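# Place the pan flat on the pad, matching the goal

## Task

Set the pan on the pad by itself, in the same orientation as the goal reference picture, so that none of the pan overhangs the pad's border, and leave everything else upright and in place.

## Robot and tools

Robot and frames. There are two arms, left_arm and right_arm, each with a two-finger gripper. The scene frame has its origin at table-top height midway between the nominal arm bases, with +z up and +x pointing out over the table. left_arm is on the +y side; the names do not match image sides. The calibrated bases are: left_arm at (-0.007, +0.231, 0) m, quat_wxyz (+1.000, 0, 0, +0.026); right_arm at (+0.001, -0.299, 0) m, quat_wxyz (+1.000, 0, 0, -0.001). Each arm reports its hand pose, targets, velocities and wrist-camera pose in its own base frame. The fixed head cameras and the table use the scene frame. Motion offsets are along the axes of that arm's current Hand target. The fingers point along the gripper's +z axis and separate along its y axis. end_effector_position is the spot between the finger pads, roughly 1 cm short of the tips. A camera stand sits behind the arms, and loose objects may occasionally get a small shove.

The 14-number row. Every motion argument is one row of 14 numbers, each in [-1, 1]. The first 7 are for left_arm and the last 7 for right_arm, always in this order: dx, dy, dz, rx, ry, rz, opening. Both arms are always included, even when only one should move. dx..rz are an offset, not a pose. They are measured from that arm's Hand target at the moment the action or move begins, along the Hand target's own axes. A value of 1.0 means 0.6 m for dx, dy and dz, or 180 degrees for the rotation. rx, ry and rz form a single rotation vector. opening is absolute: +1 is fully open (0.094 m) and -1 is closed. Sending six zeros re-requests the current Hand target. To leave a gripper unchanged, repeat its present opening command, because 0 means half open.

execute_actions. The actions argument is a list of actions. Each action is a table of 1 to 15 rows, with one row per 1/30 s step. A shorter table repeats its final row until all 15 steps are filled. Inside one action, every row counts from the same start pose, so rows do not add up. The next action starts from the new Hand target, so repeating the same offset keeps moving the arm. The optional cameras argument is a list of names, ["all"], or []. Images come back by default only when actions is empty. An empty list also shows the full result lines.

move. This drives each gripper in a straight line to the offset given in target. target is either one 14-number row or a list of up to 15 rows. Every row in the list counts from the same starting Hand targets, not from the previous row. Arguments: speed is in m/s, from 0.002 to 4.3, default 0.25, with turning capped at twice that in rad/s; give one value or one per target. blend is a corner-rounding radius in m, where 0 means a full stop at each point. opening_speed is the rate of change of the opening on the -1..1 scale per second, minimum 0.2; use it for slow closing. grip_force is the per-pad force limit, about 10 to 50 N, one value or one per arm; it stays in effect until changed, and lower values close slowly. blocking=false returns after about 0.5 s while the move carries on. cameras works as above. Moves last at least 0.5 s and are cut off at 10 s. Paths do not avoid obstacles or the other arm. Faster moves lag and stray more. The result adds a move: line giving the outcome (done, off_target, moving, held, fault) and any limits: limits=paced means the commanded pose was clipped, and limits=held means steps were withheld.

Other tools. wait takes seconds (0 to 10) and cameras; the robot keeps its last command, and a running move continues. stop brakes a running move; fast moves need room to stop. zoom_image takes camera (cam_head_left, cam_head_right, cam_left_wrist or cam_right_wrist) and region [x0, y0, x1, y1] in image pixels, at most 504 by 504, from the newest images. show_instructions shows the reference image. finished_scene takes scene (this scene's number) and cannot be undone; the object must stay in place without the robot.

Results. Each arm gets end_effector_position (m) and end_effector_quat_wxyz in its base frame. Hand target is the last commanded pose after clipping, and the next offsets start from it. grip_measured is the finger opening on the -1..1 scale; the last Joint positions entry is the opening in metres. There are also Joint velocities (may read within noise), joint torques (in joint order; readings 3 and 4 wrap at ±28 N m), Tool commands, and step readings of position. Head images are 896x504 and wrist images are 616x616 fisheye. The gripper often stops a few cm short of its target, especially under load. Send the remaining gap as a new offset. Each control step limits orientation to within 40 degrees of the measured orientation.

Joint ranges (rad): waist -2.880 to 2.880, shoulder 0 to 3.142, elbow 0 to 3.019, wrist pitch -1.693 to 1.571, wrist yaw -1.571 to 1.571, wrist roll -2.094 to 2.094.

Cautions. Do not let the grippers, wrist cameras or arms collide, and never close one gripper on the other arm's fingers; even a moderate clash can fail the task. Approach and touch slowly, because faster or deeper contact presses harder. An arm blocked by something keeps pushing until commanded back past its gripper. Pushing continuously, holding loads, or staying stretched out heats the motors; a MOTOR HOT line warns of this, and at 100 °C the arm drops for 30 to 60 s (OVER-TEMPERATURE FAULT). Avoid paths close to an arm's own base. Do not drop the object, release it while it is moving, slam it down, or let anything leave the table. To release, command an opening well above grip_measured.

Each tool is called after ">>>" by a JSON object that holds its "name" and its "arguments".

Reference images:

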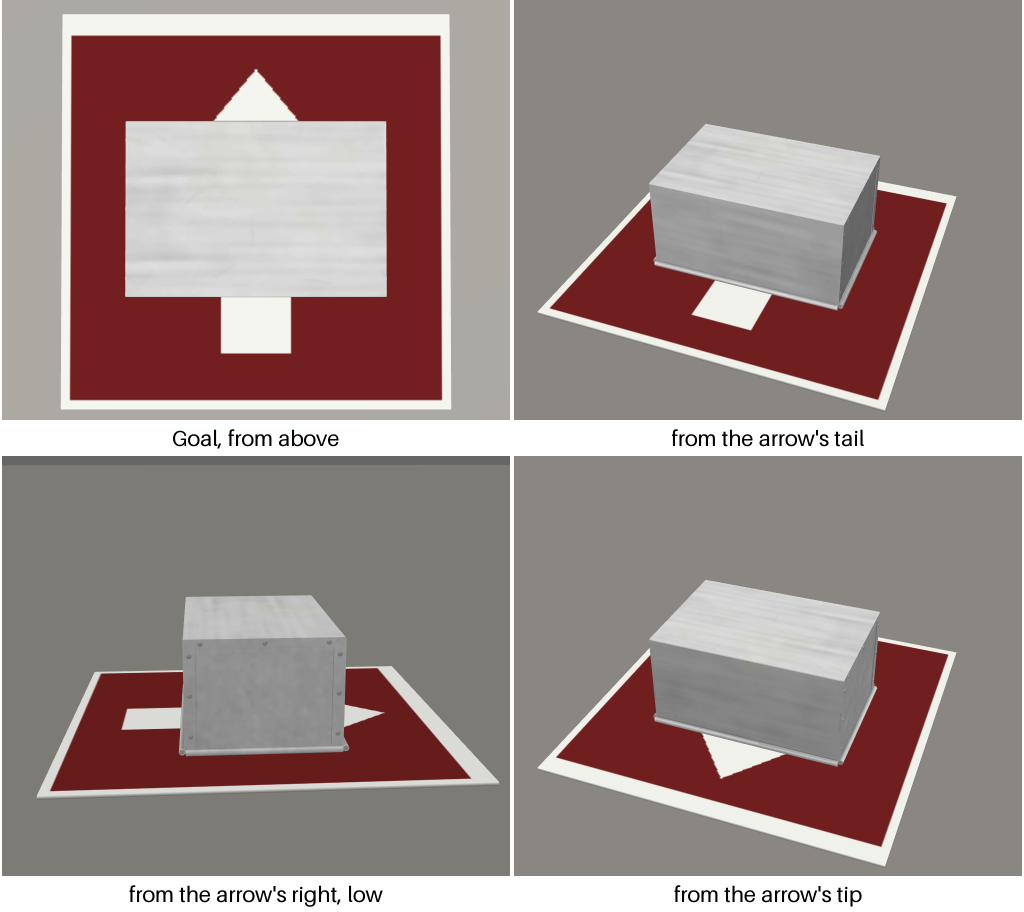

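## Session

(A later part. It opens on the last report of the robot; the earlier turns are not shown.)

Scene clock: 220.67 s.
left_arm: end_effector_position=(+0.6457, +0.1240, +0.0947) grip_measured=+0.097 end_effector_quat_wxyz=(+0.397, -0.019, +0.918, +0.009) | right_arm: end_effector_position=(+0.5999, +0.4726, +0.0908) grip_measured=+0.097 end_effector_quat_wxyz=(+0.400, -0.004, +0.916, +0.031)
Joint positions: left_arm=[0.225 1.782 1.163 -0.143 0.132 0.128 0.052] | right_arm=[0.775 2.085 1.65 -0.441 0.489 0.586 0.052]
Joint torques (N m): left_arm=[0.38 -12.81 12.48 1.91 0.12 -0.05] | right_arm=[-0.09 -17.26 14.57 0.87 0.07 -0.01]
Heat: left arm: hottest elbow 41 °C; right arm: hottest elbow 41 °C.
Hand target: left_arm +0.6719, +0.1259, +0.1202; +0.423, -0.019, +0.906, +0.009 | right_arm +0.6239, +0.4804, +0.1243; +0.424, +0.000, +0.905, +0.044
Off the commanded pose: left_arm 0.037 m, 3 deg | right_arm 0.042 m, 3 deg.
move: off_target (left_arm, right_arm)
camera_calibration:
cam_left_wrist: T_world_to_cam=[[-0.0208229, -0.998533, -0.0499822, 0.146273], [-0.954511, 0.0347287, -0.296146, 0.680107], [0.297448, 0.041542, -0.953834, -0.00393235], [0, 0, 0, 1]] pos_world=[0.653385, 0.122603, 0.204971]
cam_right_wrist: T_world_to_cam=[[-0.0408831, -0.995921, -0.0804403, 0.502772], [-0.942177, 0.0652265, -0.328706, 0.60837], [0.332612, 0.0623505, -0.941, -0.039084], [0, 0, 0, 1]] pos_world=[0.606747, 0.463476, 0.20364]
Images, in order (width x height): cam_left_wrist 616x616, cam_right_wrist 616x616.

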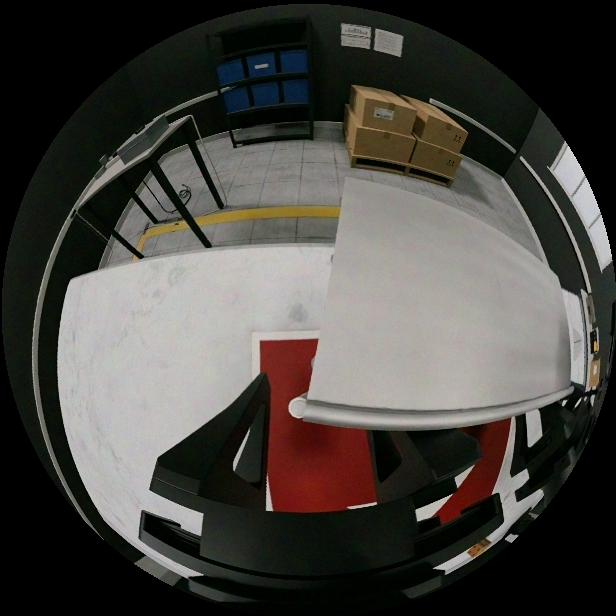

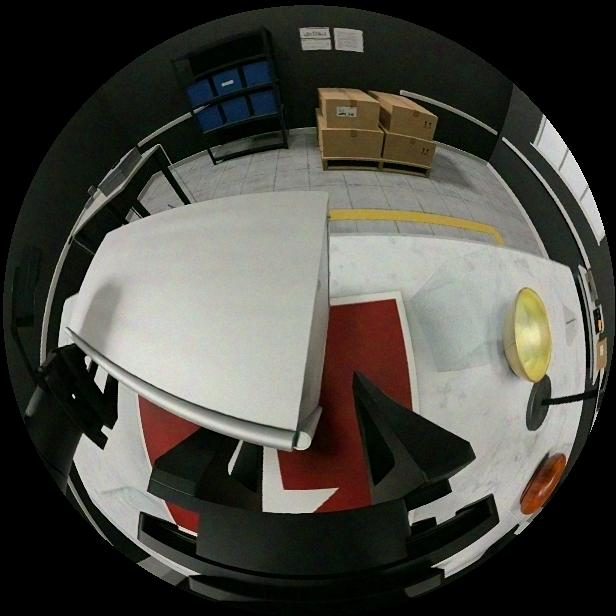

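>>> {"name": "execute_actions", "arguments": {"actions": [], "cameras": ["cam_head_left","cam_head_right"]}}

>>> {"name": "zoom_image", "arguments": {"camera": "cam_head_right", "region": [230, 70, 460, 200]}}

>>> {"name": "zoom_image", "arguments": {"camera": "cam_head_left", "region": [230, 70, 460, 200]}}

Scene clock: 222.27 s.
left_arm: end_effector_position=(+0.6457, +0.1240, +0.0947) grip_measured=+0.097 end_effector_quat_wxyz=(+0.397, -0.019, +0.918, +0.009) | right_arm: end_effector_position=(+0.5999, +0.4726, +0.0908) grip_measured=+0.097 end_effector_quat_wxyz=(+0.400, -0.004, +0.916, +0.031)
Joint positions: left_arm=[0.225 1.782 1.163 -0.143 0.132 0.128 0.052] | right_arm=[0.775 2.085 1.65 -0.441 0.489 0.586 0.052]
Joint velocities: within noise
Joint torques (N m): left_arm=[0.44 -12.86 12.46 1.91 0.12 -0.05] | right_arm=[0.62 -16.91 14.6 0.88 0.1 0.01]
Heat: left arm: hottest elbow 41 °C; right arm: hottest elbow 41 °C.
Hand target: left_arm +0.6719, +0.1259, +0.1202; +0.423, -0.019, +0.906, +0.009 | right_arm +0.6239, +0.4804, +0.1243; +0.424, +0.000, +0.905, +0.044
Tool commands: left_gripper/opening=+0.1 right_gripper/opening=+0.1
Off the commanded pose: left_arm 0.037 m, 3 deg | right_arm 0.042 m, 3 deg.
Images, in order (width x height): cam_head_left 896x504, cam_head_right 896x504.

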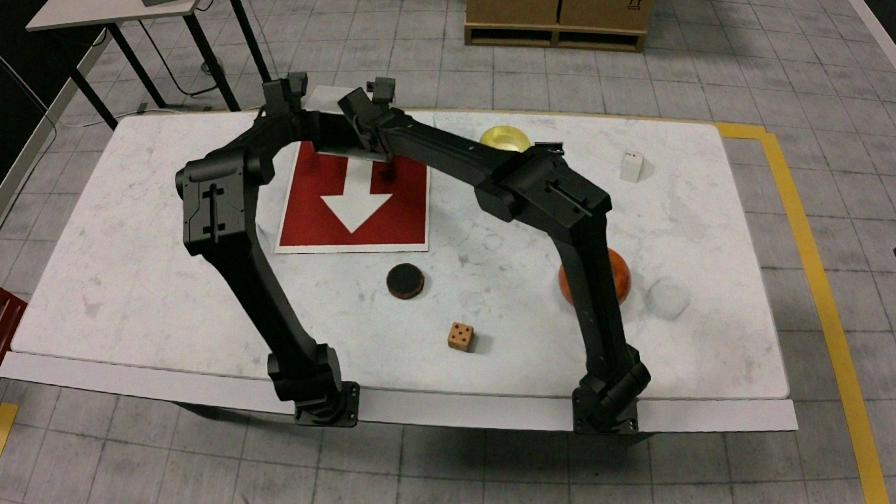

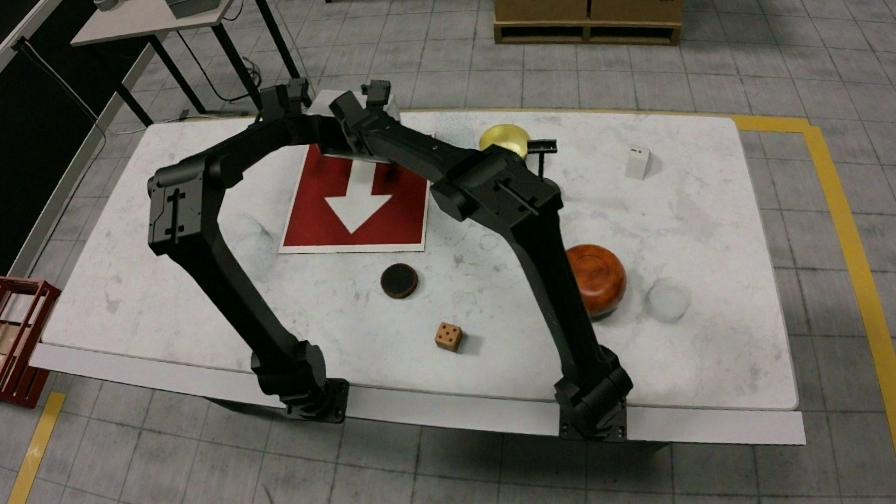

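Scaled by 2.191 from the camera's 896x504 image, which has a finer 1280x720 frame.

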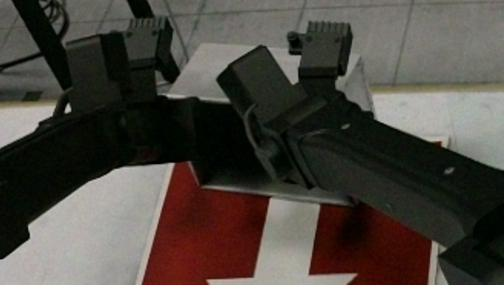

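Scaled by 2.191 from the camera's 896x504 image, which has a finer 1280x720 frame.

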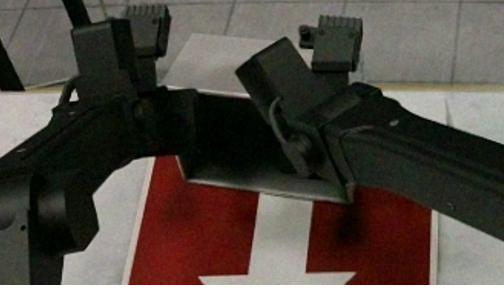

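>>> {"name": "move", "arguments": {"target": [[0.093, 0.0061, -0.111, 0,0,0, 0.1, 0,0,0,0,0,0,0.1],[0.093, 0.0061, -0.111, 0,0,0, 0.1, 0,0,0,0,0,0,-1]], "speed": 0.12, "opening_speed": 0.5, "cameras": ["cam_left_wrist","cam_right_wrist","cam_head_left"]}}

Scene clock: 227.27 s.
left_arm: end_effector_position=(+0.5767, +0.1243, +0.0978) grip_measured=+0.097 end_effector_quat_wxyz=(+0.395, -0.030, +0.918, +0.004) | right_arm: end_effector_position=(+0.6027, +0.4684, +0.0903) grip_measured=-0.873 end_effector_quat_wxyz=(+0.402, -0.015, +0.915, +0.020)
Joint positions: left_arm=[0.259 1.63 0.967 -0.108 0.157 0.128 0.052] | right_arm=[0.77 2.086 1.65 -0.441 0.498 0.555 0.006]
Joint torques (N m): left_arm=[0.85 -13.1 8.05 3.1 0.35 0.21] | right_arm=[0.15 -18.08 14.53 1.02 0.04 0.17]
Heat: left arm: hottest elbow 41 °C; right arm: hottest elbow 42 °C.
Hand target: left_arm +0.5849, +0.1259, +0.1202; +0.423, -0.019, +0.906, +0.009 | right_arm +0.6239, +0.4804, +0.1243; +0.424, +0.000, +0.905, +0.044
Off the commanded pose: left_arm 0.024 m, 4 deg | right_arm 0.042 m, 4 deg.
move: off_target (left_arm, right_arm); target 2's new opening was sent with right_arm's hand 0.042 m and 3 deg from that target
camera_calibration:
cam_left_wrist: T_world_to_cam=[[-0.00494249, -0.9995, -0.0312292, 0.13445], [-0.956328, 0.0138515, -0.291967, 0.618455], [0.292254, 0.0284224, -0.955918, 0.0243744], [0, 0, 0, 1]] pos_world=[0.584987, 0.125123, 0.208067]
cam_right_wrist: T_world_to_cam=[[-0.0302032, -0.998185, -0.0521046, 0.490788], [-0.940905, 0.0459847, -0.335535, 0.619906], [0.337322, 0.0388912, -0.940586, -0.032136], [0, 0, 0, 1]] pos_world=[0.608936, 0.462641, 0.203346]
Images, in order (width x height): cam_head_left 896x504, cam_left_wrist 616x616, cam_right_wrist 616x616.

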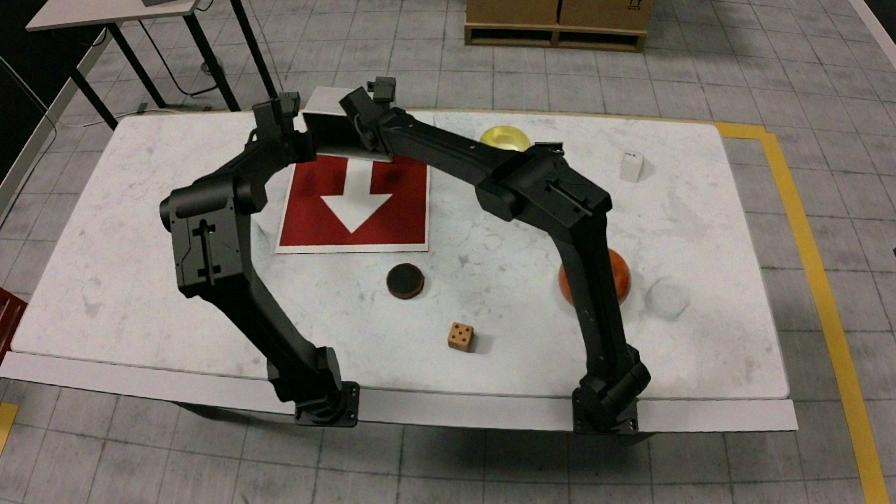

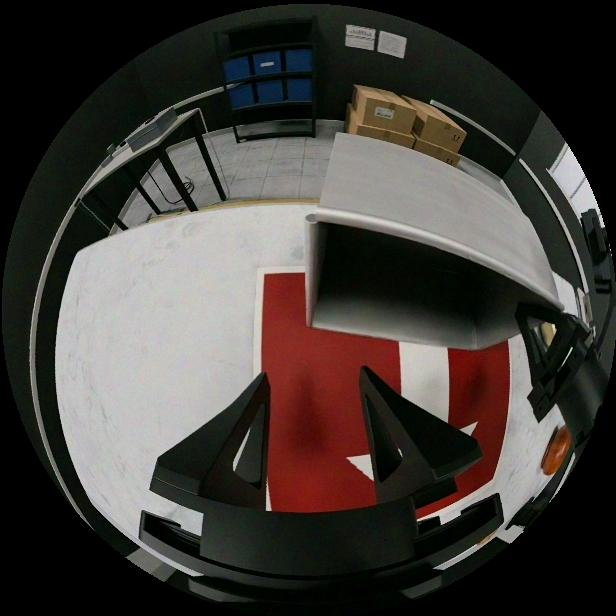

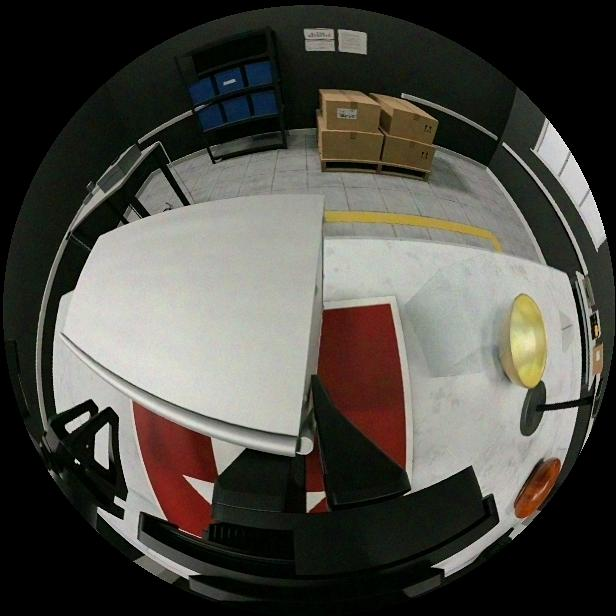

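>>> {"name": "move", "arguments": {"target": [[-0.0004, 0.015, 0.0005, 0.0575,0,0.0482, -0.2, 0,0,0,0,0,0,-1],[-0.0698, -0.005, 0.0807, 0.0575,0,0.0482, -0.2, 0,0,0,0,0,0,-1]], "speed": 0.08, "blend": 0.01, "cameras": ["cam_left_wrist"]}}

Scene clock: 232.20 s.
left_arm: end_effector_position=(+0.6283, +0.1204, +0.1018) grip_measured=-0.197 end_effector_quat_wxyz=(+0.405, +0.093, +0.909, -0.044) | right_arm: end_effector_position=(+0.6027, +0.4684, +0.0903) grip_measured=-0.873 end_effector_quat_wxyz=(+0.402, -0.015, +0.915, +0.020)
Joint positions: left_arm=[0.287 1.756 1.145 -0.185 0.362 0.341 0.038] | right_arm=[0.77 2.086 1.65 -0.441 0.498 0.555 0.006]
Joint torques (N m): left_arm=[-0.26 -12.57 11.96 1.42 0.04 -0.13] | right_arm=[0.97 -17.67 14.5 0.88 0.07 0.17]
Heat: left arm: hottest elbow 41 °C; right arm: hottest elbow 43 °C.
Hand target: left_arm +0.6490, +0.1256, +0.1212; +0.421, +0.088, +0.902, -0.041 | right_arm +0.6239, +0.4804, +0.1243; +0.424, +0.000, +0.905, +0.044
Off the commanded pose: left_arm 0.029 m, 2 deg | right_arm 0.042 m, 4 deg.
move: off_target (left_arm, right_arm); blend cut to 0 m at target 1
camera_calibration:
cam_left_wrist: T_world_to_cam=[[-0.263629, -0.963579, -0.0448882, 0.290555], [-0.910741, 0.263969, -0.317602, 0.612828], [0.317884, -0.0428478, -0.947161, 0.00485769], [0, 0, 0, 1]] pos_world=[0.633183, 0.118414, 0.212279]
Images, in order (width x height): cam_left_wrist 616x616.

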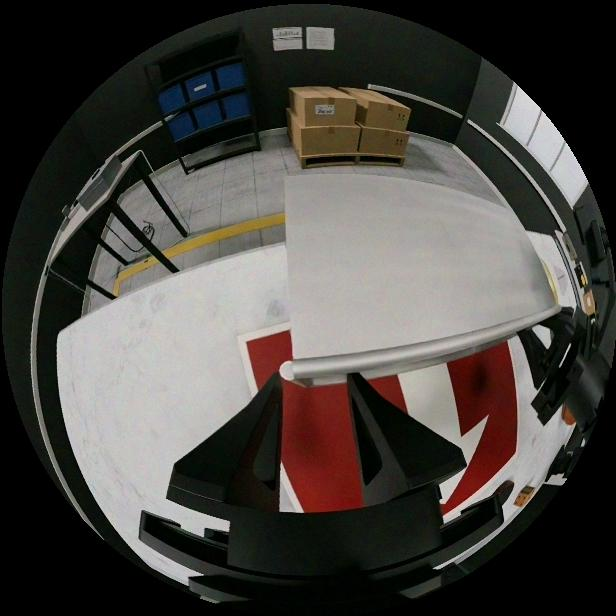

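>>> {"name": "move", "arguments": {"target": [-0.0208, 0.0048, 0.0378, 0,0,0, -0.2, 0,0,0,0,0,0,-1], "speed": 0.06, "cameras": ["cam_left_wrist"]}}

Scene clock: 233.77 s.
left_arm: end_effector_position=(+0.6512, +0.1272, +0.0956) grip_measured=-0.197 end_effector_quat_wxyz=(+0.404, +0.088, +0.910, -0.041) | right_arm: end_effector_position=(+0.6027, +0.4684, +0.0903) grip_measured=-0.873 end_effector_quat_wxyz=(+0.402, -0.015, +0.915, +0.020)
Joint positions: left_arm=[0.284 1.816 1.214 -0.192 0.35 0.332 0.038] | right_arm=[0.77 2.086 1.65 -0.441 0.498 0.555 0.006]
Joint torques (N m): left_arm=[-0.32 -13.27 12.16 1.4 0.03 -0.16] | right_arm=[0.21 -17.2 14.67 0.73 0.09 0.22]
Heat: left arm: hottest elbow 41 °C; right arm: hottest elbow 43 °C.
Hand target: left_arm +0.6745, +0.1235, +0.1162; +0.421, +0.088, +0.902, -0.041 | right_arm +0.6239, +0.4804, +0.1243; +0.424, +0.000, +0.905, +0.044
Off the commanded pose: left_arm 0.031 m, 2 deg | right_arm 0.042 m, 4 deg.
move: off_target (left_arm, right_arm)
camera_calibration:
cam_left_wrist: T_world_to_cam=[[-0.252468, -0.966496, -0.0463193, 0.29609], [-0.914526, 0.253982, -0.314857, 0.633414], [0.316073, -0.0371313, -0.948008, -0.00745919], [0, 0, 0, 1]] pos_world=[0.656384, 0.125016, 0.206078]
Images, in order (width x height): cam_left_wrist 616x616.

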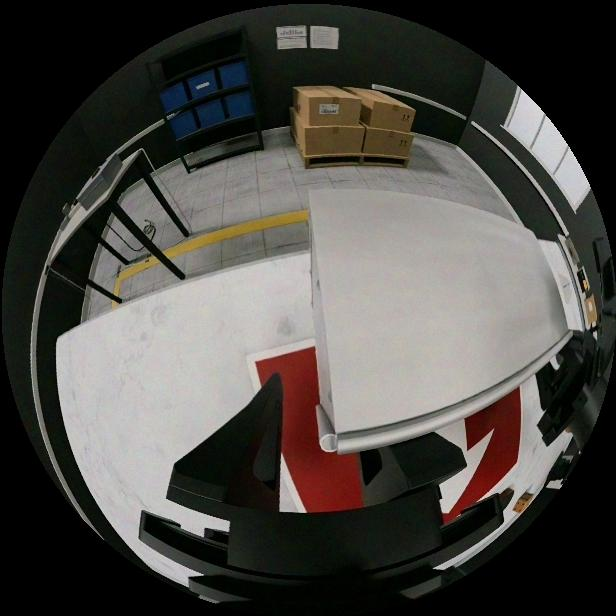

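>>> {"name": "move", "arguments": {"target": [0, -0.008, 0, 0,0,0, -1, 0,0,0,0,0,0,-1], "speed": 0.06, "opening_speed": 0.5, "cameras": ["cam_left_wrist","cam_right_wrist"]}}

Scene clock: 236.20 s.
left_arm: end_effector_position=(+0.6523, +0.1222, +0.0954) grip_measured=-0.872 end_effector_quat_wxyz=(+0.403, +0.089, +0.910, -0.040) | right_arm: end_effector_position=(+0.6043, +0.4668, +0.0898) grip_measured=-0.873 end_effector_quat_wxyz=(+0.400, -0.016, +0.916, +0.021)
Joint positions: left_arm=[0.274 1.816 1.214 -0.192 0.344 0.329 0.006] | right_arm=[0.766 2.086 1.65 -0.441 0.49 0.551 0.006]
Joint torques (N m): left_arm=[-0.32 -13.57 11.62 1.61 0.07 -0.17] | right_arm=[0.73 -17.14 14.34 1.01 0.07 0.25]
Heat: left arm: hottest elbow 41 °C; right arm: hottest elbow 43 °C.
Hand target: left_arm +0.6736, +0.1188, +0.1162; +0.421, +0.088, +0.902, -0.041 | right_arm +0.6239, +0.4804, +0.1243; +0.424, +0.000, +0.905, +0.044
Off the commanded pose: left_arm 0.030 m, 2 deg | right_arm 0.042 m, 4 deg.
move: off_target (left_arm, right_arm)
camera_calibration:
cam_left_wrist: T_world_to_cam=[[-0.255266, -0.965688, -0.0478191, 0.293428], [-0.914323, 0.25718, -0.312845, 0.6349], [0.314409, -0.0361367, -0.9486, -0.00725177], [0, 0, 0, 1]] pos_world=[0.657686, 0.119814, 0.205778]
cam_right_wrist: T_world_to_cam=[[-0.0270504, -0.998237, -0.0528293, 0.487372], [-0.942364, 0.0430961, -0.331802, 0.623267], [0.333494, 0.0408091, -0.941869, -0.0315367], [0, 0, 0, 1]] pos_world=[0.611046, 0.460939, 0.202845]
Images, in order (width x height): cam_left_wrist 616x616, cam_right_wrist 616x616.

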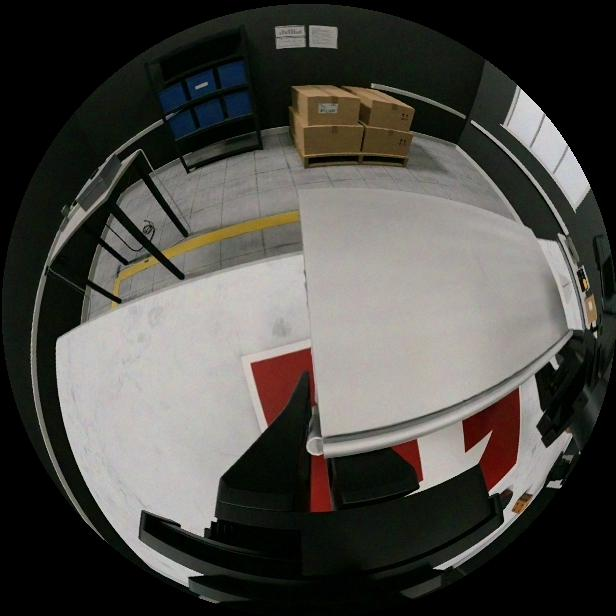

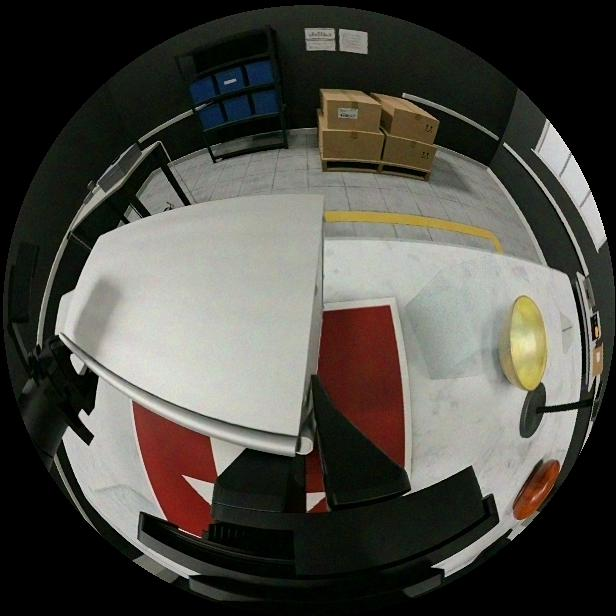

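>>> {"name": "move", "arguments": {"target": [0.0583, -0.0135, -0.0852, -0.0596,0,-0.05, -1, 0,0,0,0,0,0,-1], "speed": 0.05, "cameras": ["all"]}}

Scene clock: 239.53 s.
left_arm: end_effector_position=(+0.6081, +0.1296, +0.0983) grip_measured=-0.873 end_effector_quat_wxyz=(+0.401, -0.007, +0.916, +0.013) | right_arm: end_effector_position=(+0.6028, +0.4699, +0.0902) grip_measured=-0.873 end_effector_quat_wxyz=(+0.400, -0.034, +0.916, +0.017)
Joint positions: left_arm=[0.254 1.699 1.053 -0.111 0.157 0.172 0.006] | right_arm=[0.769 2.086 1.651 -0.441 0.484 0.516 0.006]
Joint torques (N m): left_arm=[-0.44 -15.15 7.32 2.48 -0.11 -0.48] | right_arm=[0.09 -16.79 14.41 0.95 0.26 0.54]
Heat: left arm: hottest elbow 41 °C; right arm: hottest elbow 43 °C.
Hand target: left_arm +0.6115, +0.1227, +0.1222; +0.422, -0.023, +0.906, +0.011 | right_arm +0.6239, +0.4804, +0.1243; +0.424, +0.000, +0.905, +0.044
Off the commanded pose: left_arm 0.025 m, 3 deg | right_arm 0.041 m, 6 deg.
move: off_target (left_arm, right_arm)
camera_calibration:
cam_left_wrist: T_world_to_cam=[[-0.0392703, -0.996954, -0.0673841, 0.164106], [-0.951526, 0.0578978, -0.302071, 0.640959], [0.305052, 0.0522553, -0.950901, 0.00410426], [0, 0, 0, 1]] pos_world=[0.615081, 0.126282, 0.208576]
cam_right_wrist: T_world_to_cam=[[0.00384012, -0.999497, -0.0314658, 0.470511], [-0.943208, 0.0068322, -0.332132, 0.639472], [0.33218, 0.0309542, -0.942708, -0.0252949], [0, 0, 0, 1]] pos_world=[0.60975, 0.466689, 0.203348]

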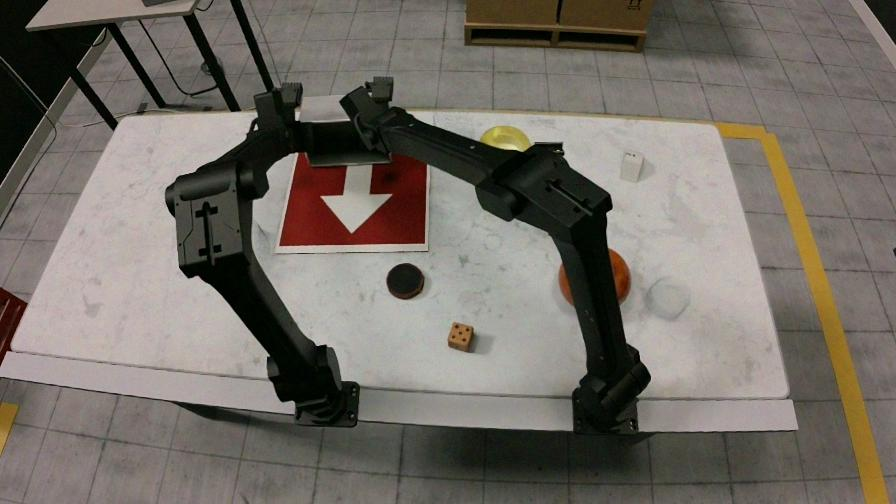

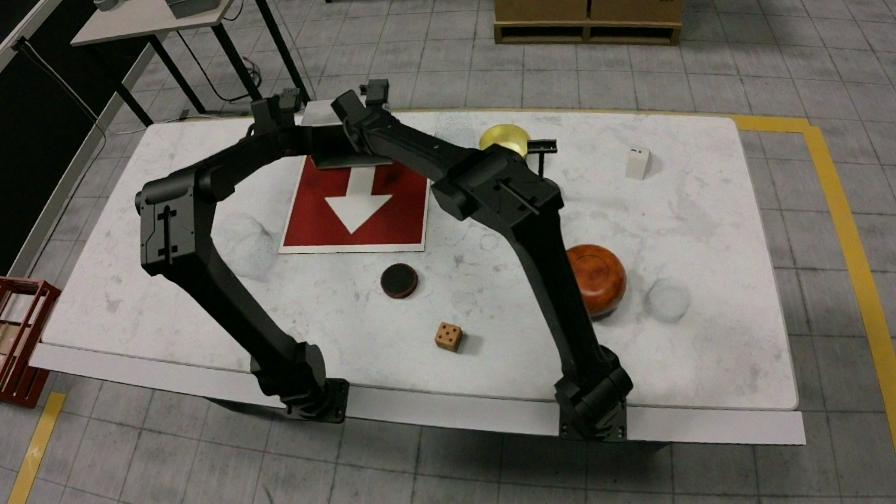

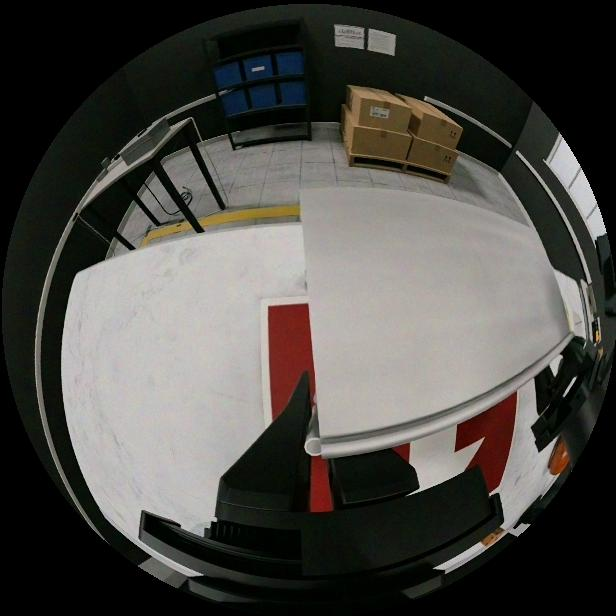

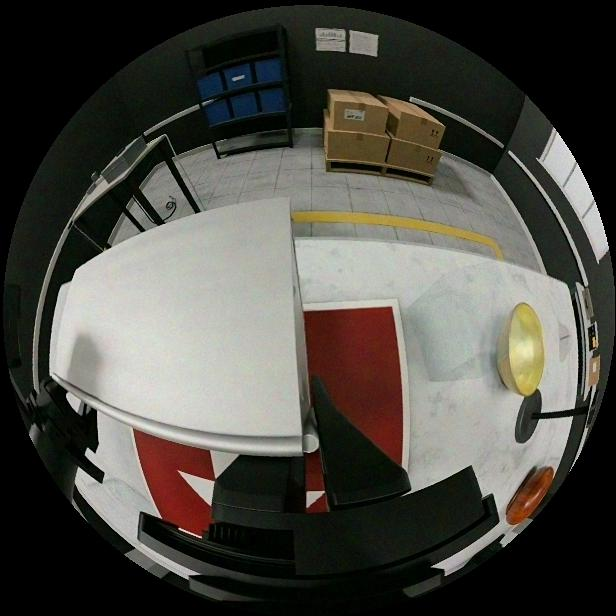

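>>> {"name": "move", "arguments": {"target": [0.0685, 0, -0.0428, 0,-0.1222,0, -1, 0.0768,-0.0033,-0.0533,0,-0.1222,0,-1], "speed": 0.07, "cameras": ["all"]}}

Scene clock: 245.20 s.
left_arm: end_effector_position=(+0.5628, +0.1327, +0.1010) grip_measured=-0.873 end_effector_quat_wxyz=(+0.573, -0.012, +0.819, +0.041) | right_arm: end_effector_position=(+0.5619, +0.4707, +0.0894) grip_measured=-0.865 end_effector_quat_wxyz=(+0.567, -0.019, +0.823, +0.024)
Joint positions: left_arm=[0.29 1.678 0.714 0.61 0.192 0.126 0.006] | right_arm=[0.856 2.045 1.332 0.217 0.727 0.364 0.006]
Joint torques (N m): left_arm=[-0.44 -10.7 5.44 3.6 0.68 -0.54] | right_arm=[1.26 -15.79 9.87 2.66 0.98 0.36]
Heat: left arm: hottest elbow 40 °C; right arm: hottest elbow 42 °C.
Hand target: left_arm +0.5655, +0.1204, +0.1072; +0.588, -0.021, +0.809, +0.015 | right_arm +0.5699, +0.4776, +0.1092; +0.588, +0.008, +0.807, +0.044
Off the commanded pose: left_arm 0.014 m, 4 deg | right_arm 0.023 m, 5 deg.
move: off_target (left_arm, right_arm)
camera_calibration:
cam_left_wrist: T_world_to_cam=[[0.0274722, -0.992262, -0.121083, 0.13276], [-0.763309, 0.0573889, -0.64348, 0.52709], [0.64545, 0.110102, -0.755826, -0.198566], [0, 0, 0, 1]] pos_world=[0.52685, 0.123346, 0.205166]
cam_right_wrist: T_world_to_cam=[[0.00135793, -0.997551, -0.0699266, 0.475316], [-0.750758, 0.045175, -0.659031, 0.503599], [0.660576, 0.0533929, -0.748858, -0.22491], [0, 0, 0, 1]] pos_world=[0.526006, 0.463411, 0.196698]

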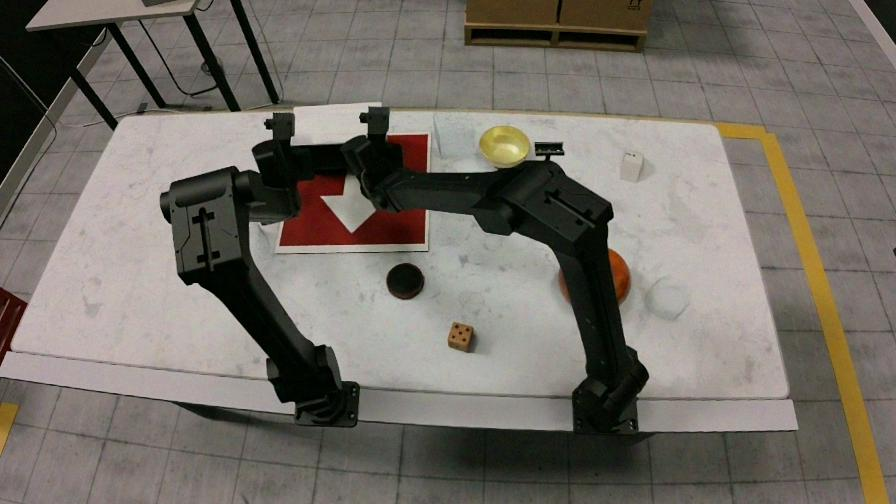

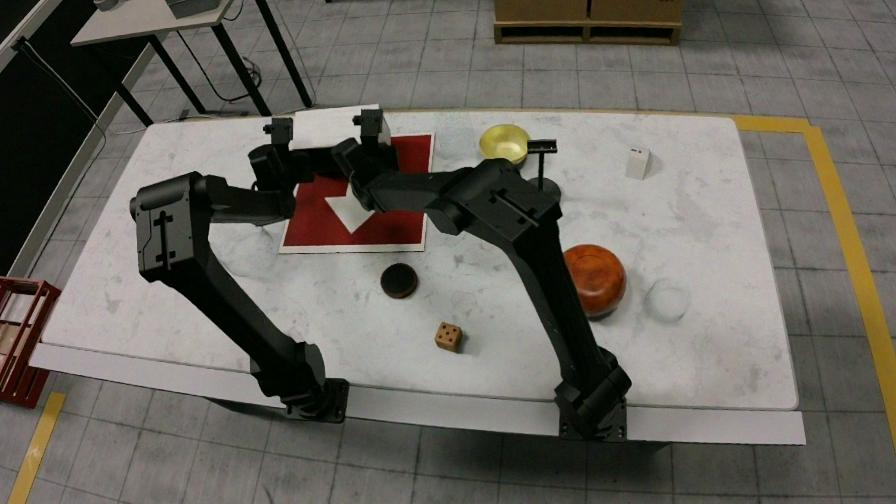

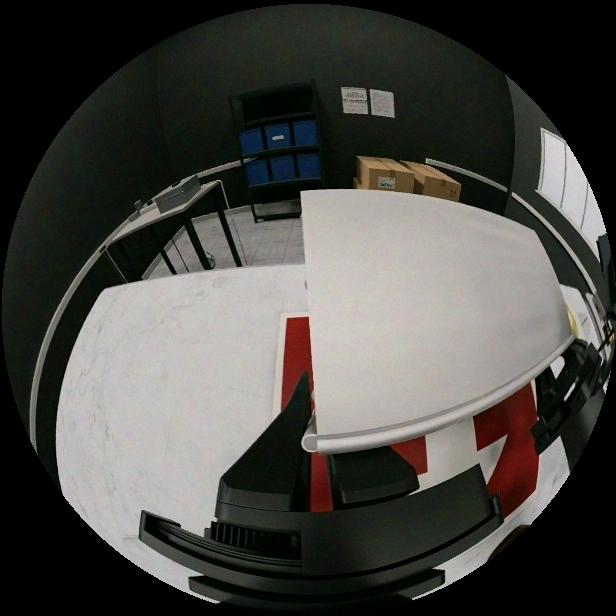

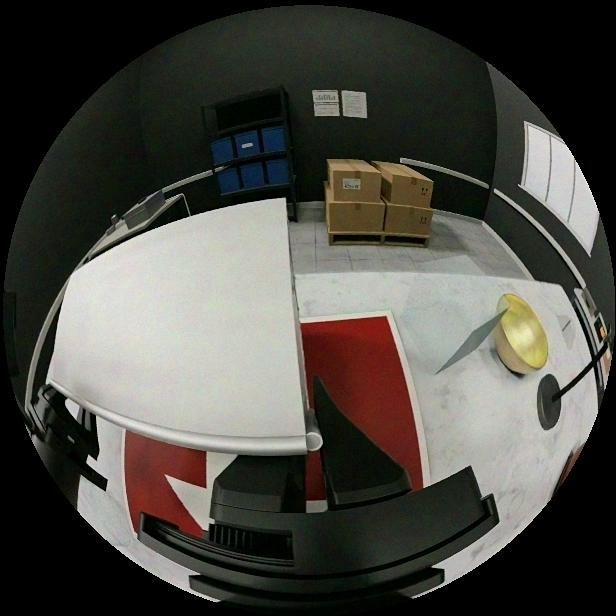

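>>> {"name": "move", "arguments": {"target": [0.0482, 0.0008, -0.051, 0,-0.1333,0, -1, 0.0475,0,-0.0513,0,-0.1333,0,-1], "speed": 0.06, "cameras": ["all"]}}

Scene clock: 250.10 s.
left_arm: end_effector_position=(+0.5307, +0.1324, +0.0856) grip_measured=-0.873 end_effector_quat_wxyz=(+0.733, -0.012, +0.678, +0.047) | right_arm: end_effector_position=(+0.5303, +0.4677, +0.0761) grip_measured=-0.865 end_effector_quat_wxyz=(+0.730, -0.005, +0.683, +0.028)
Joint positions: left_arm=[0.32 2.013 0.594 1.501 0.238 0.028 0.006] | right_arm=[0.912 2.244 1.216 1.133 0.863 -0.047 0.006]
Joint torques (N m): left_arm=[-0.5 -10.58 1.57 3.82 0.35 -0.53] | right_arm=[1.67 -15.33 9.07 2.3 0.72 0.1]
Heat: left arm: hottest elbow 40 °C; right arm: hottest elbow 42 °C.
Hand target: left_arm +0.5275, +0.1189, +0.0892; +0.743, -0.017, +0.669, +0.019 | right_arm +0.5319, +0.4776, +0.0915; +0.743, +0.017, +0.667, +0.041
Off the commanded pose: left_arm 0.014 m, 4 deg | right_arm 0.018 m, 4 deg.
move: off_target (left_arm, right_arm)
camera_calibration:
cam_left_wrist: T_world_to_cam=[[0.0781738, -0.989015, -0.125451, 0.104567], [-0.429516, 0.0801463, -0.899496, 0.334444], [0.899669, 0.1242, -0.418533, -0.355145], [0, 0, 0, 1]] pos_world=[0.454988, 0.120723, 0.16531]
cam_right_wrist: T_world_to_cam=[[0.0173389, -0.994505, -0.103248, 0.464051], [-0.407093, 0.0872944, -0.909206, 0.288335], [0.913222, 0.057796, -0.403342, -0.376106], [0, 0, 0, 1]] pos_world=[0.452801, 0.458068, 0.158368]

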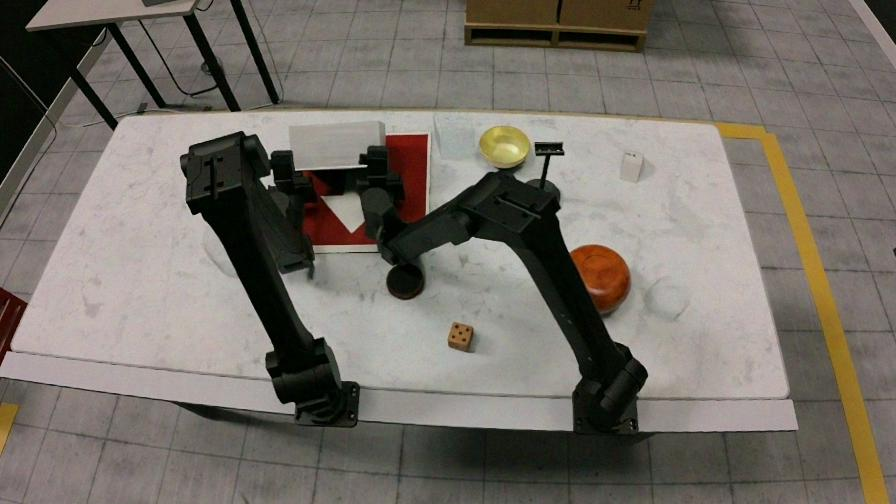

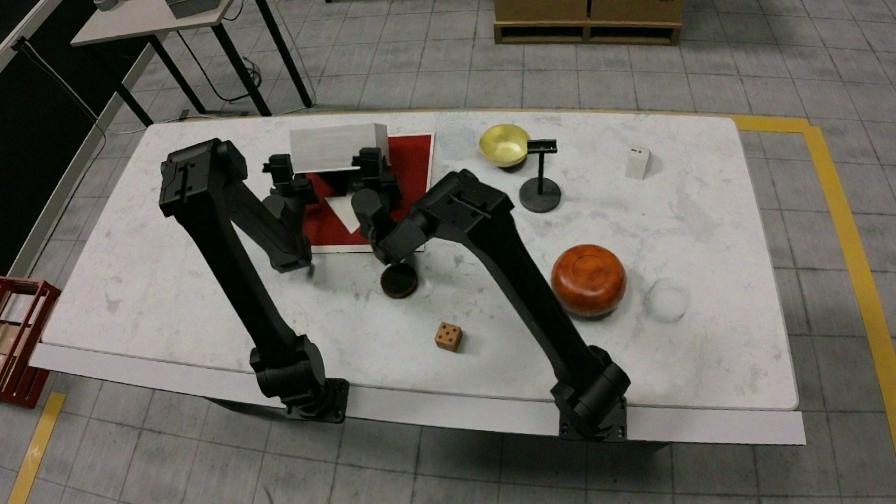

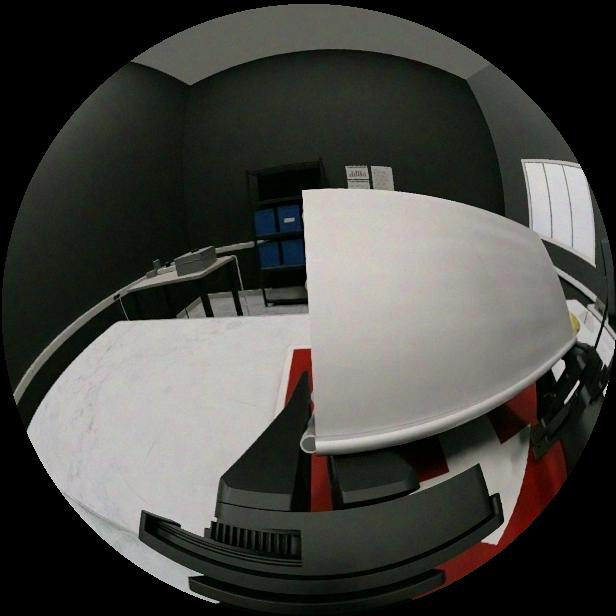

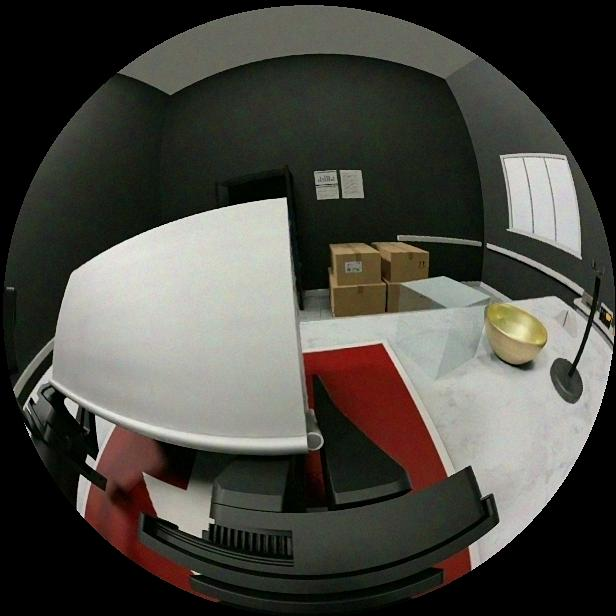

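>>> {"name": "zoom_image", "arguments": {"camera": "cam_head_right", "region": [250, 100, 480, 310]}}

>>> {"name": "zoom_image", "arguments": {"camera": "cam_head_left", "region": [250, 100, 480, 310]}}

Scaled by 2.191 from the camera's 896x504 image, which has a finer 1280x720 frame.

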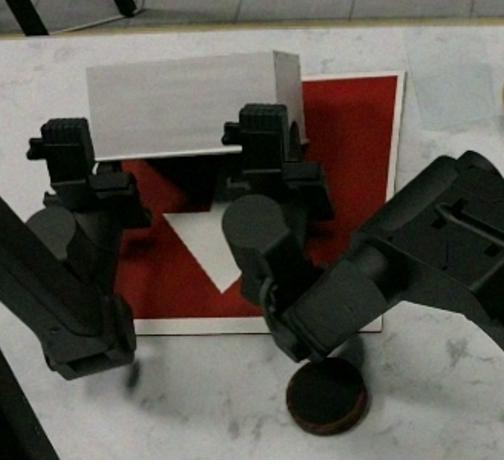

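Scaled by 2.191 from the camera's 896x504 image, which has a finer 1280x720 frame.

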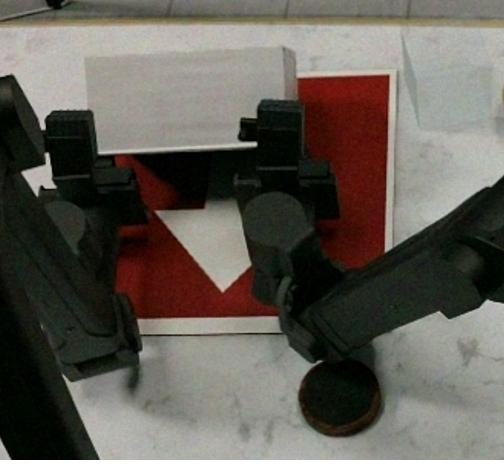

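>>> {"name": "move", "arguments": {"target": [0.0173, 0, -0.0253, 0,0.011,0, -1, 0.0172,-0.001,-0.0253,0,0.011,0,-1], "speed": 0.03, "grip_force": 22, "cameras": ["all"]}}

Scene clock: 252.40 s.
left_arm: end_effector_position=(+0.5207, +0.1325, +0.0824) grip_measured=-0.862 end_effector_quat_wxyz=(+0.731, -0.016, +0.681, +0.047) | right_arm: end_effector_position=(+0.5239, +0.4682, +0.0740) grip_measured=-0.827 end_effector_quat_wxyz=(+0.728, +0.002, +0.685, +0.025)
Joint positions: left_arm=[0.326 2.013 0.568 1.52 0.238 0.023 0.006] | right_arm=[0.924 2.244 1.211 1.133 0.891 -0.04 0.008]
Joint torques (N m): left_arm=[-0.32 -9.93 0.62 3.38 0.7 -0.38] | right_arm=[2.2 -15.79 7.04 1.21 0.38 0.39]
Heat: left arm: hottest elbow 39 °C; right arm: hottest elbow 41 °C.
Hand target: left_arm +0.5135, +0.1182, +0.0773; +0.731, -0.017, +0.682, +0.019 | right_arm +0.5179, +0.4774, +0.0796; +0.732, +0.017, +0.680, +0.041
Off the commanded pose: left_arm 0.017 m, 3 deg | right_arm 0.012 m, 3 deg.
grip_force (N): 22, 22
move: off_target (left_arm, right_arm)
camera_calibration:
cam_left_wrist: T_world_to_cam=[[0.0831053, -0.989398, -0.119099, 0.101993], [-0.436165, 0.0713446, -0.897034, 0.331682], [0.896021, 0.126495, -0.425611, -0.345306], [0, 0, 0, 1]] pos_world=[0.445593, 0.120927, 0.162712]
cam_right_wrist: T_world_to_cam=[[0.00206892, -0.994042, -0.108982, 0.472686], [-0.410551, 0.0985298, -0.906498, 0.280078], [0.911835, 0.0466182, -0.407901, -0.364866], [0, 0, 0, 1]] pos_world=[0.446706, 0.459283, 0.156575]

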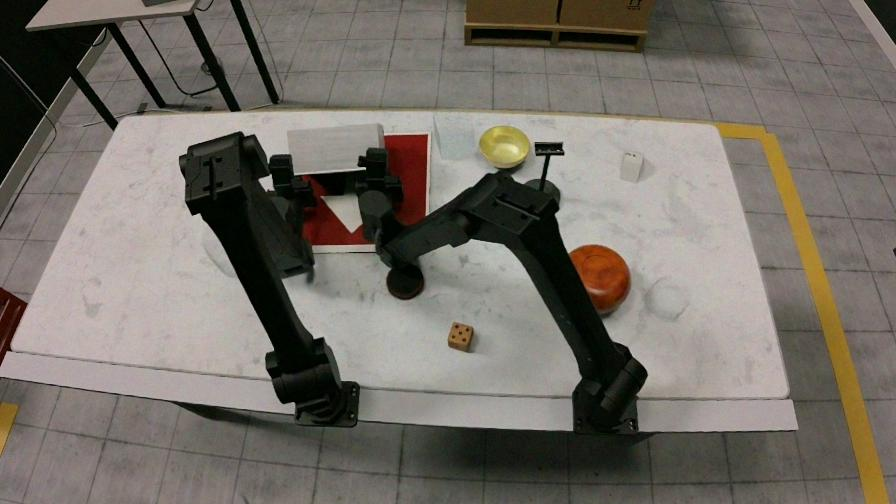

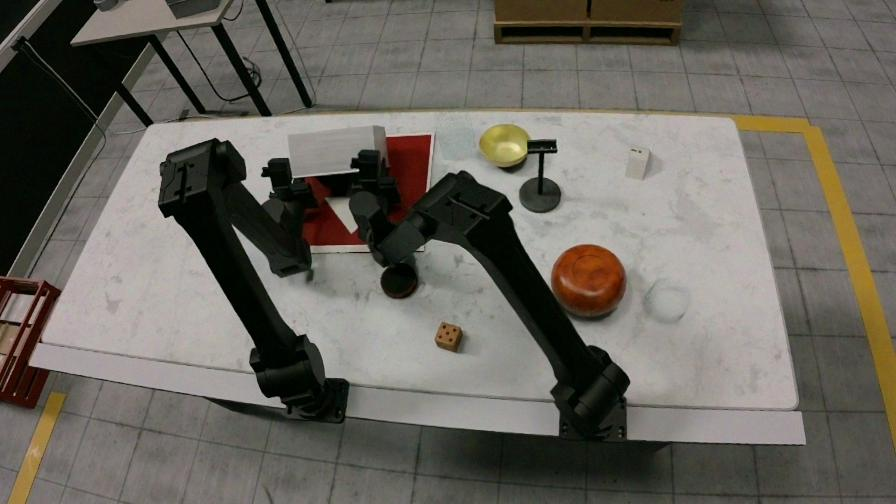

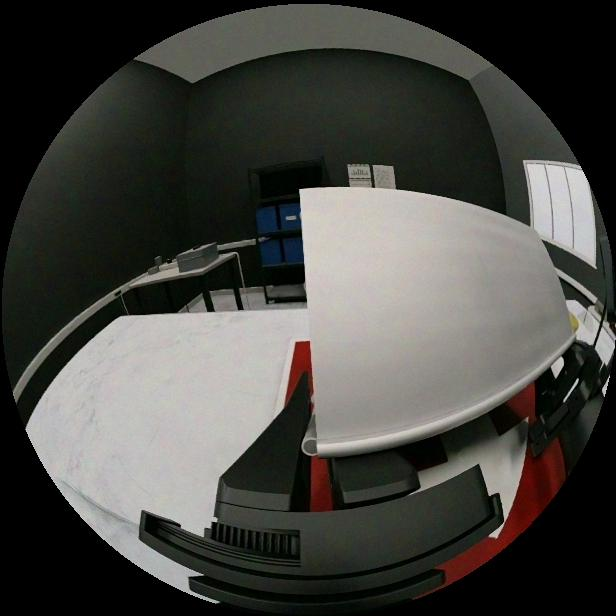

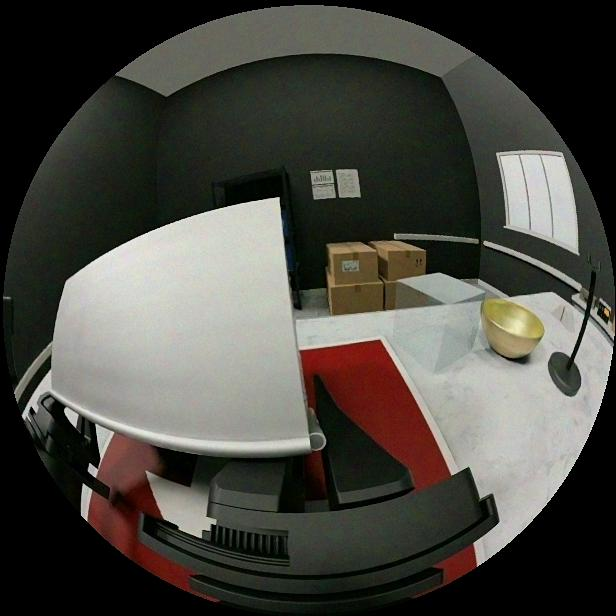

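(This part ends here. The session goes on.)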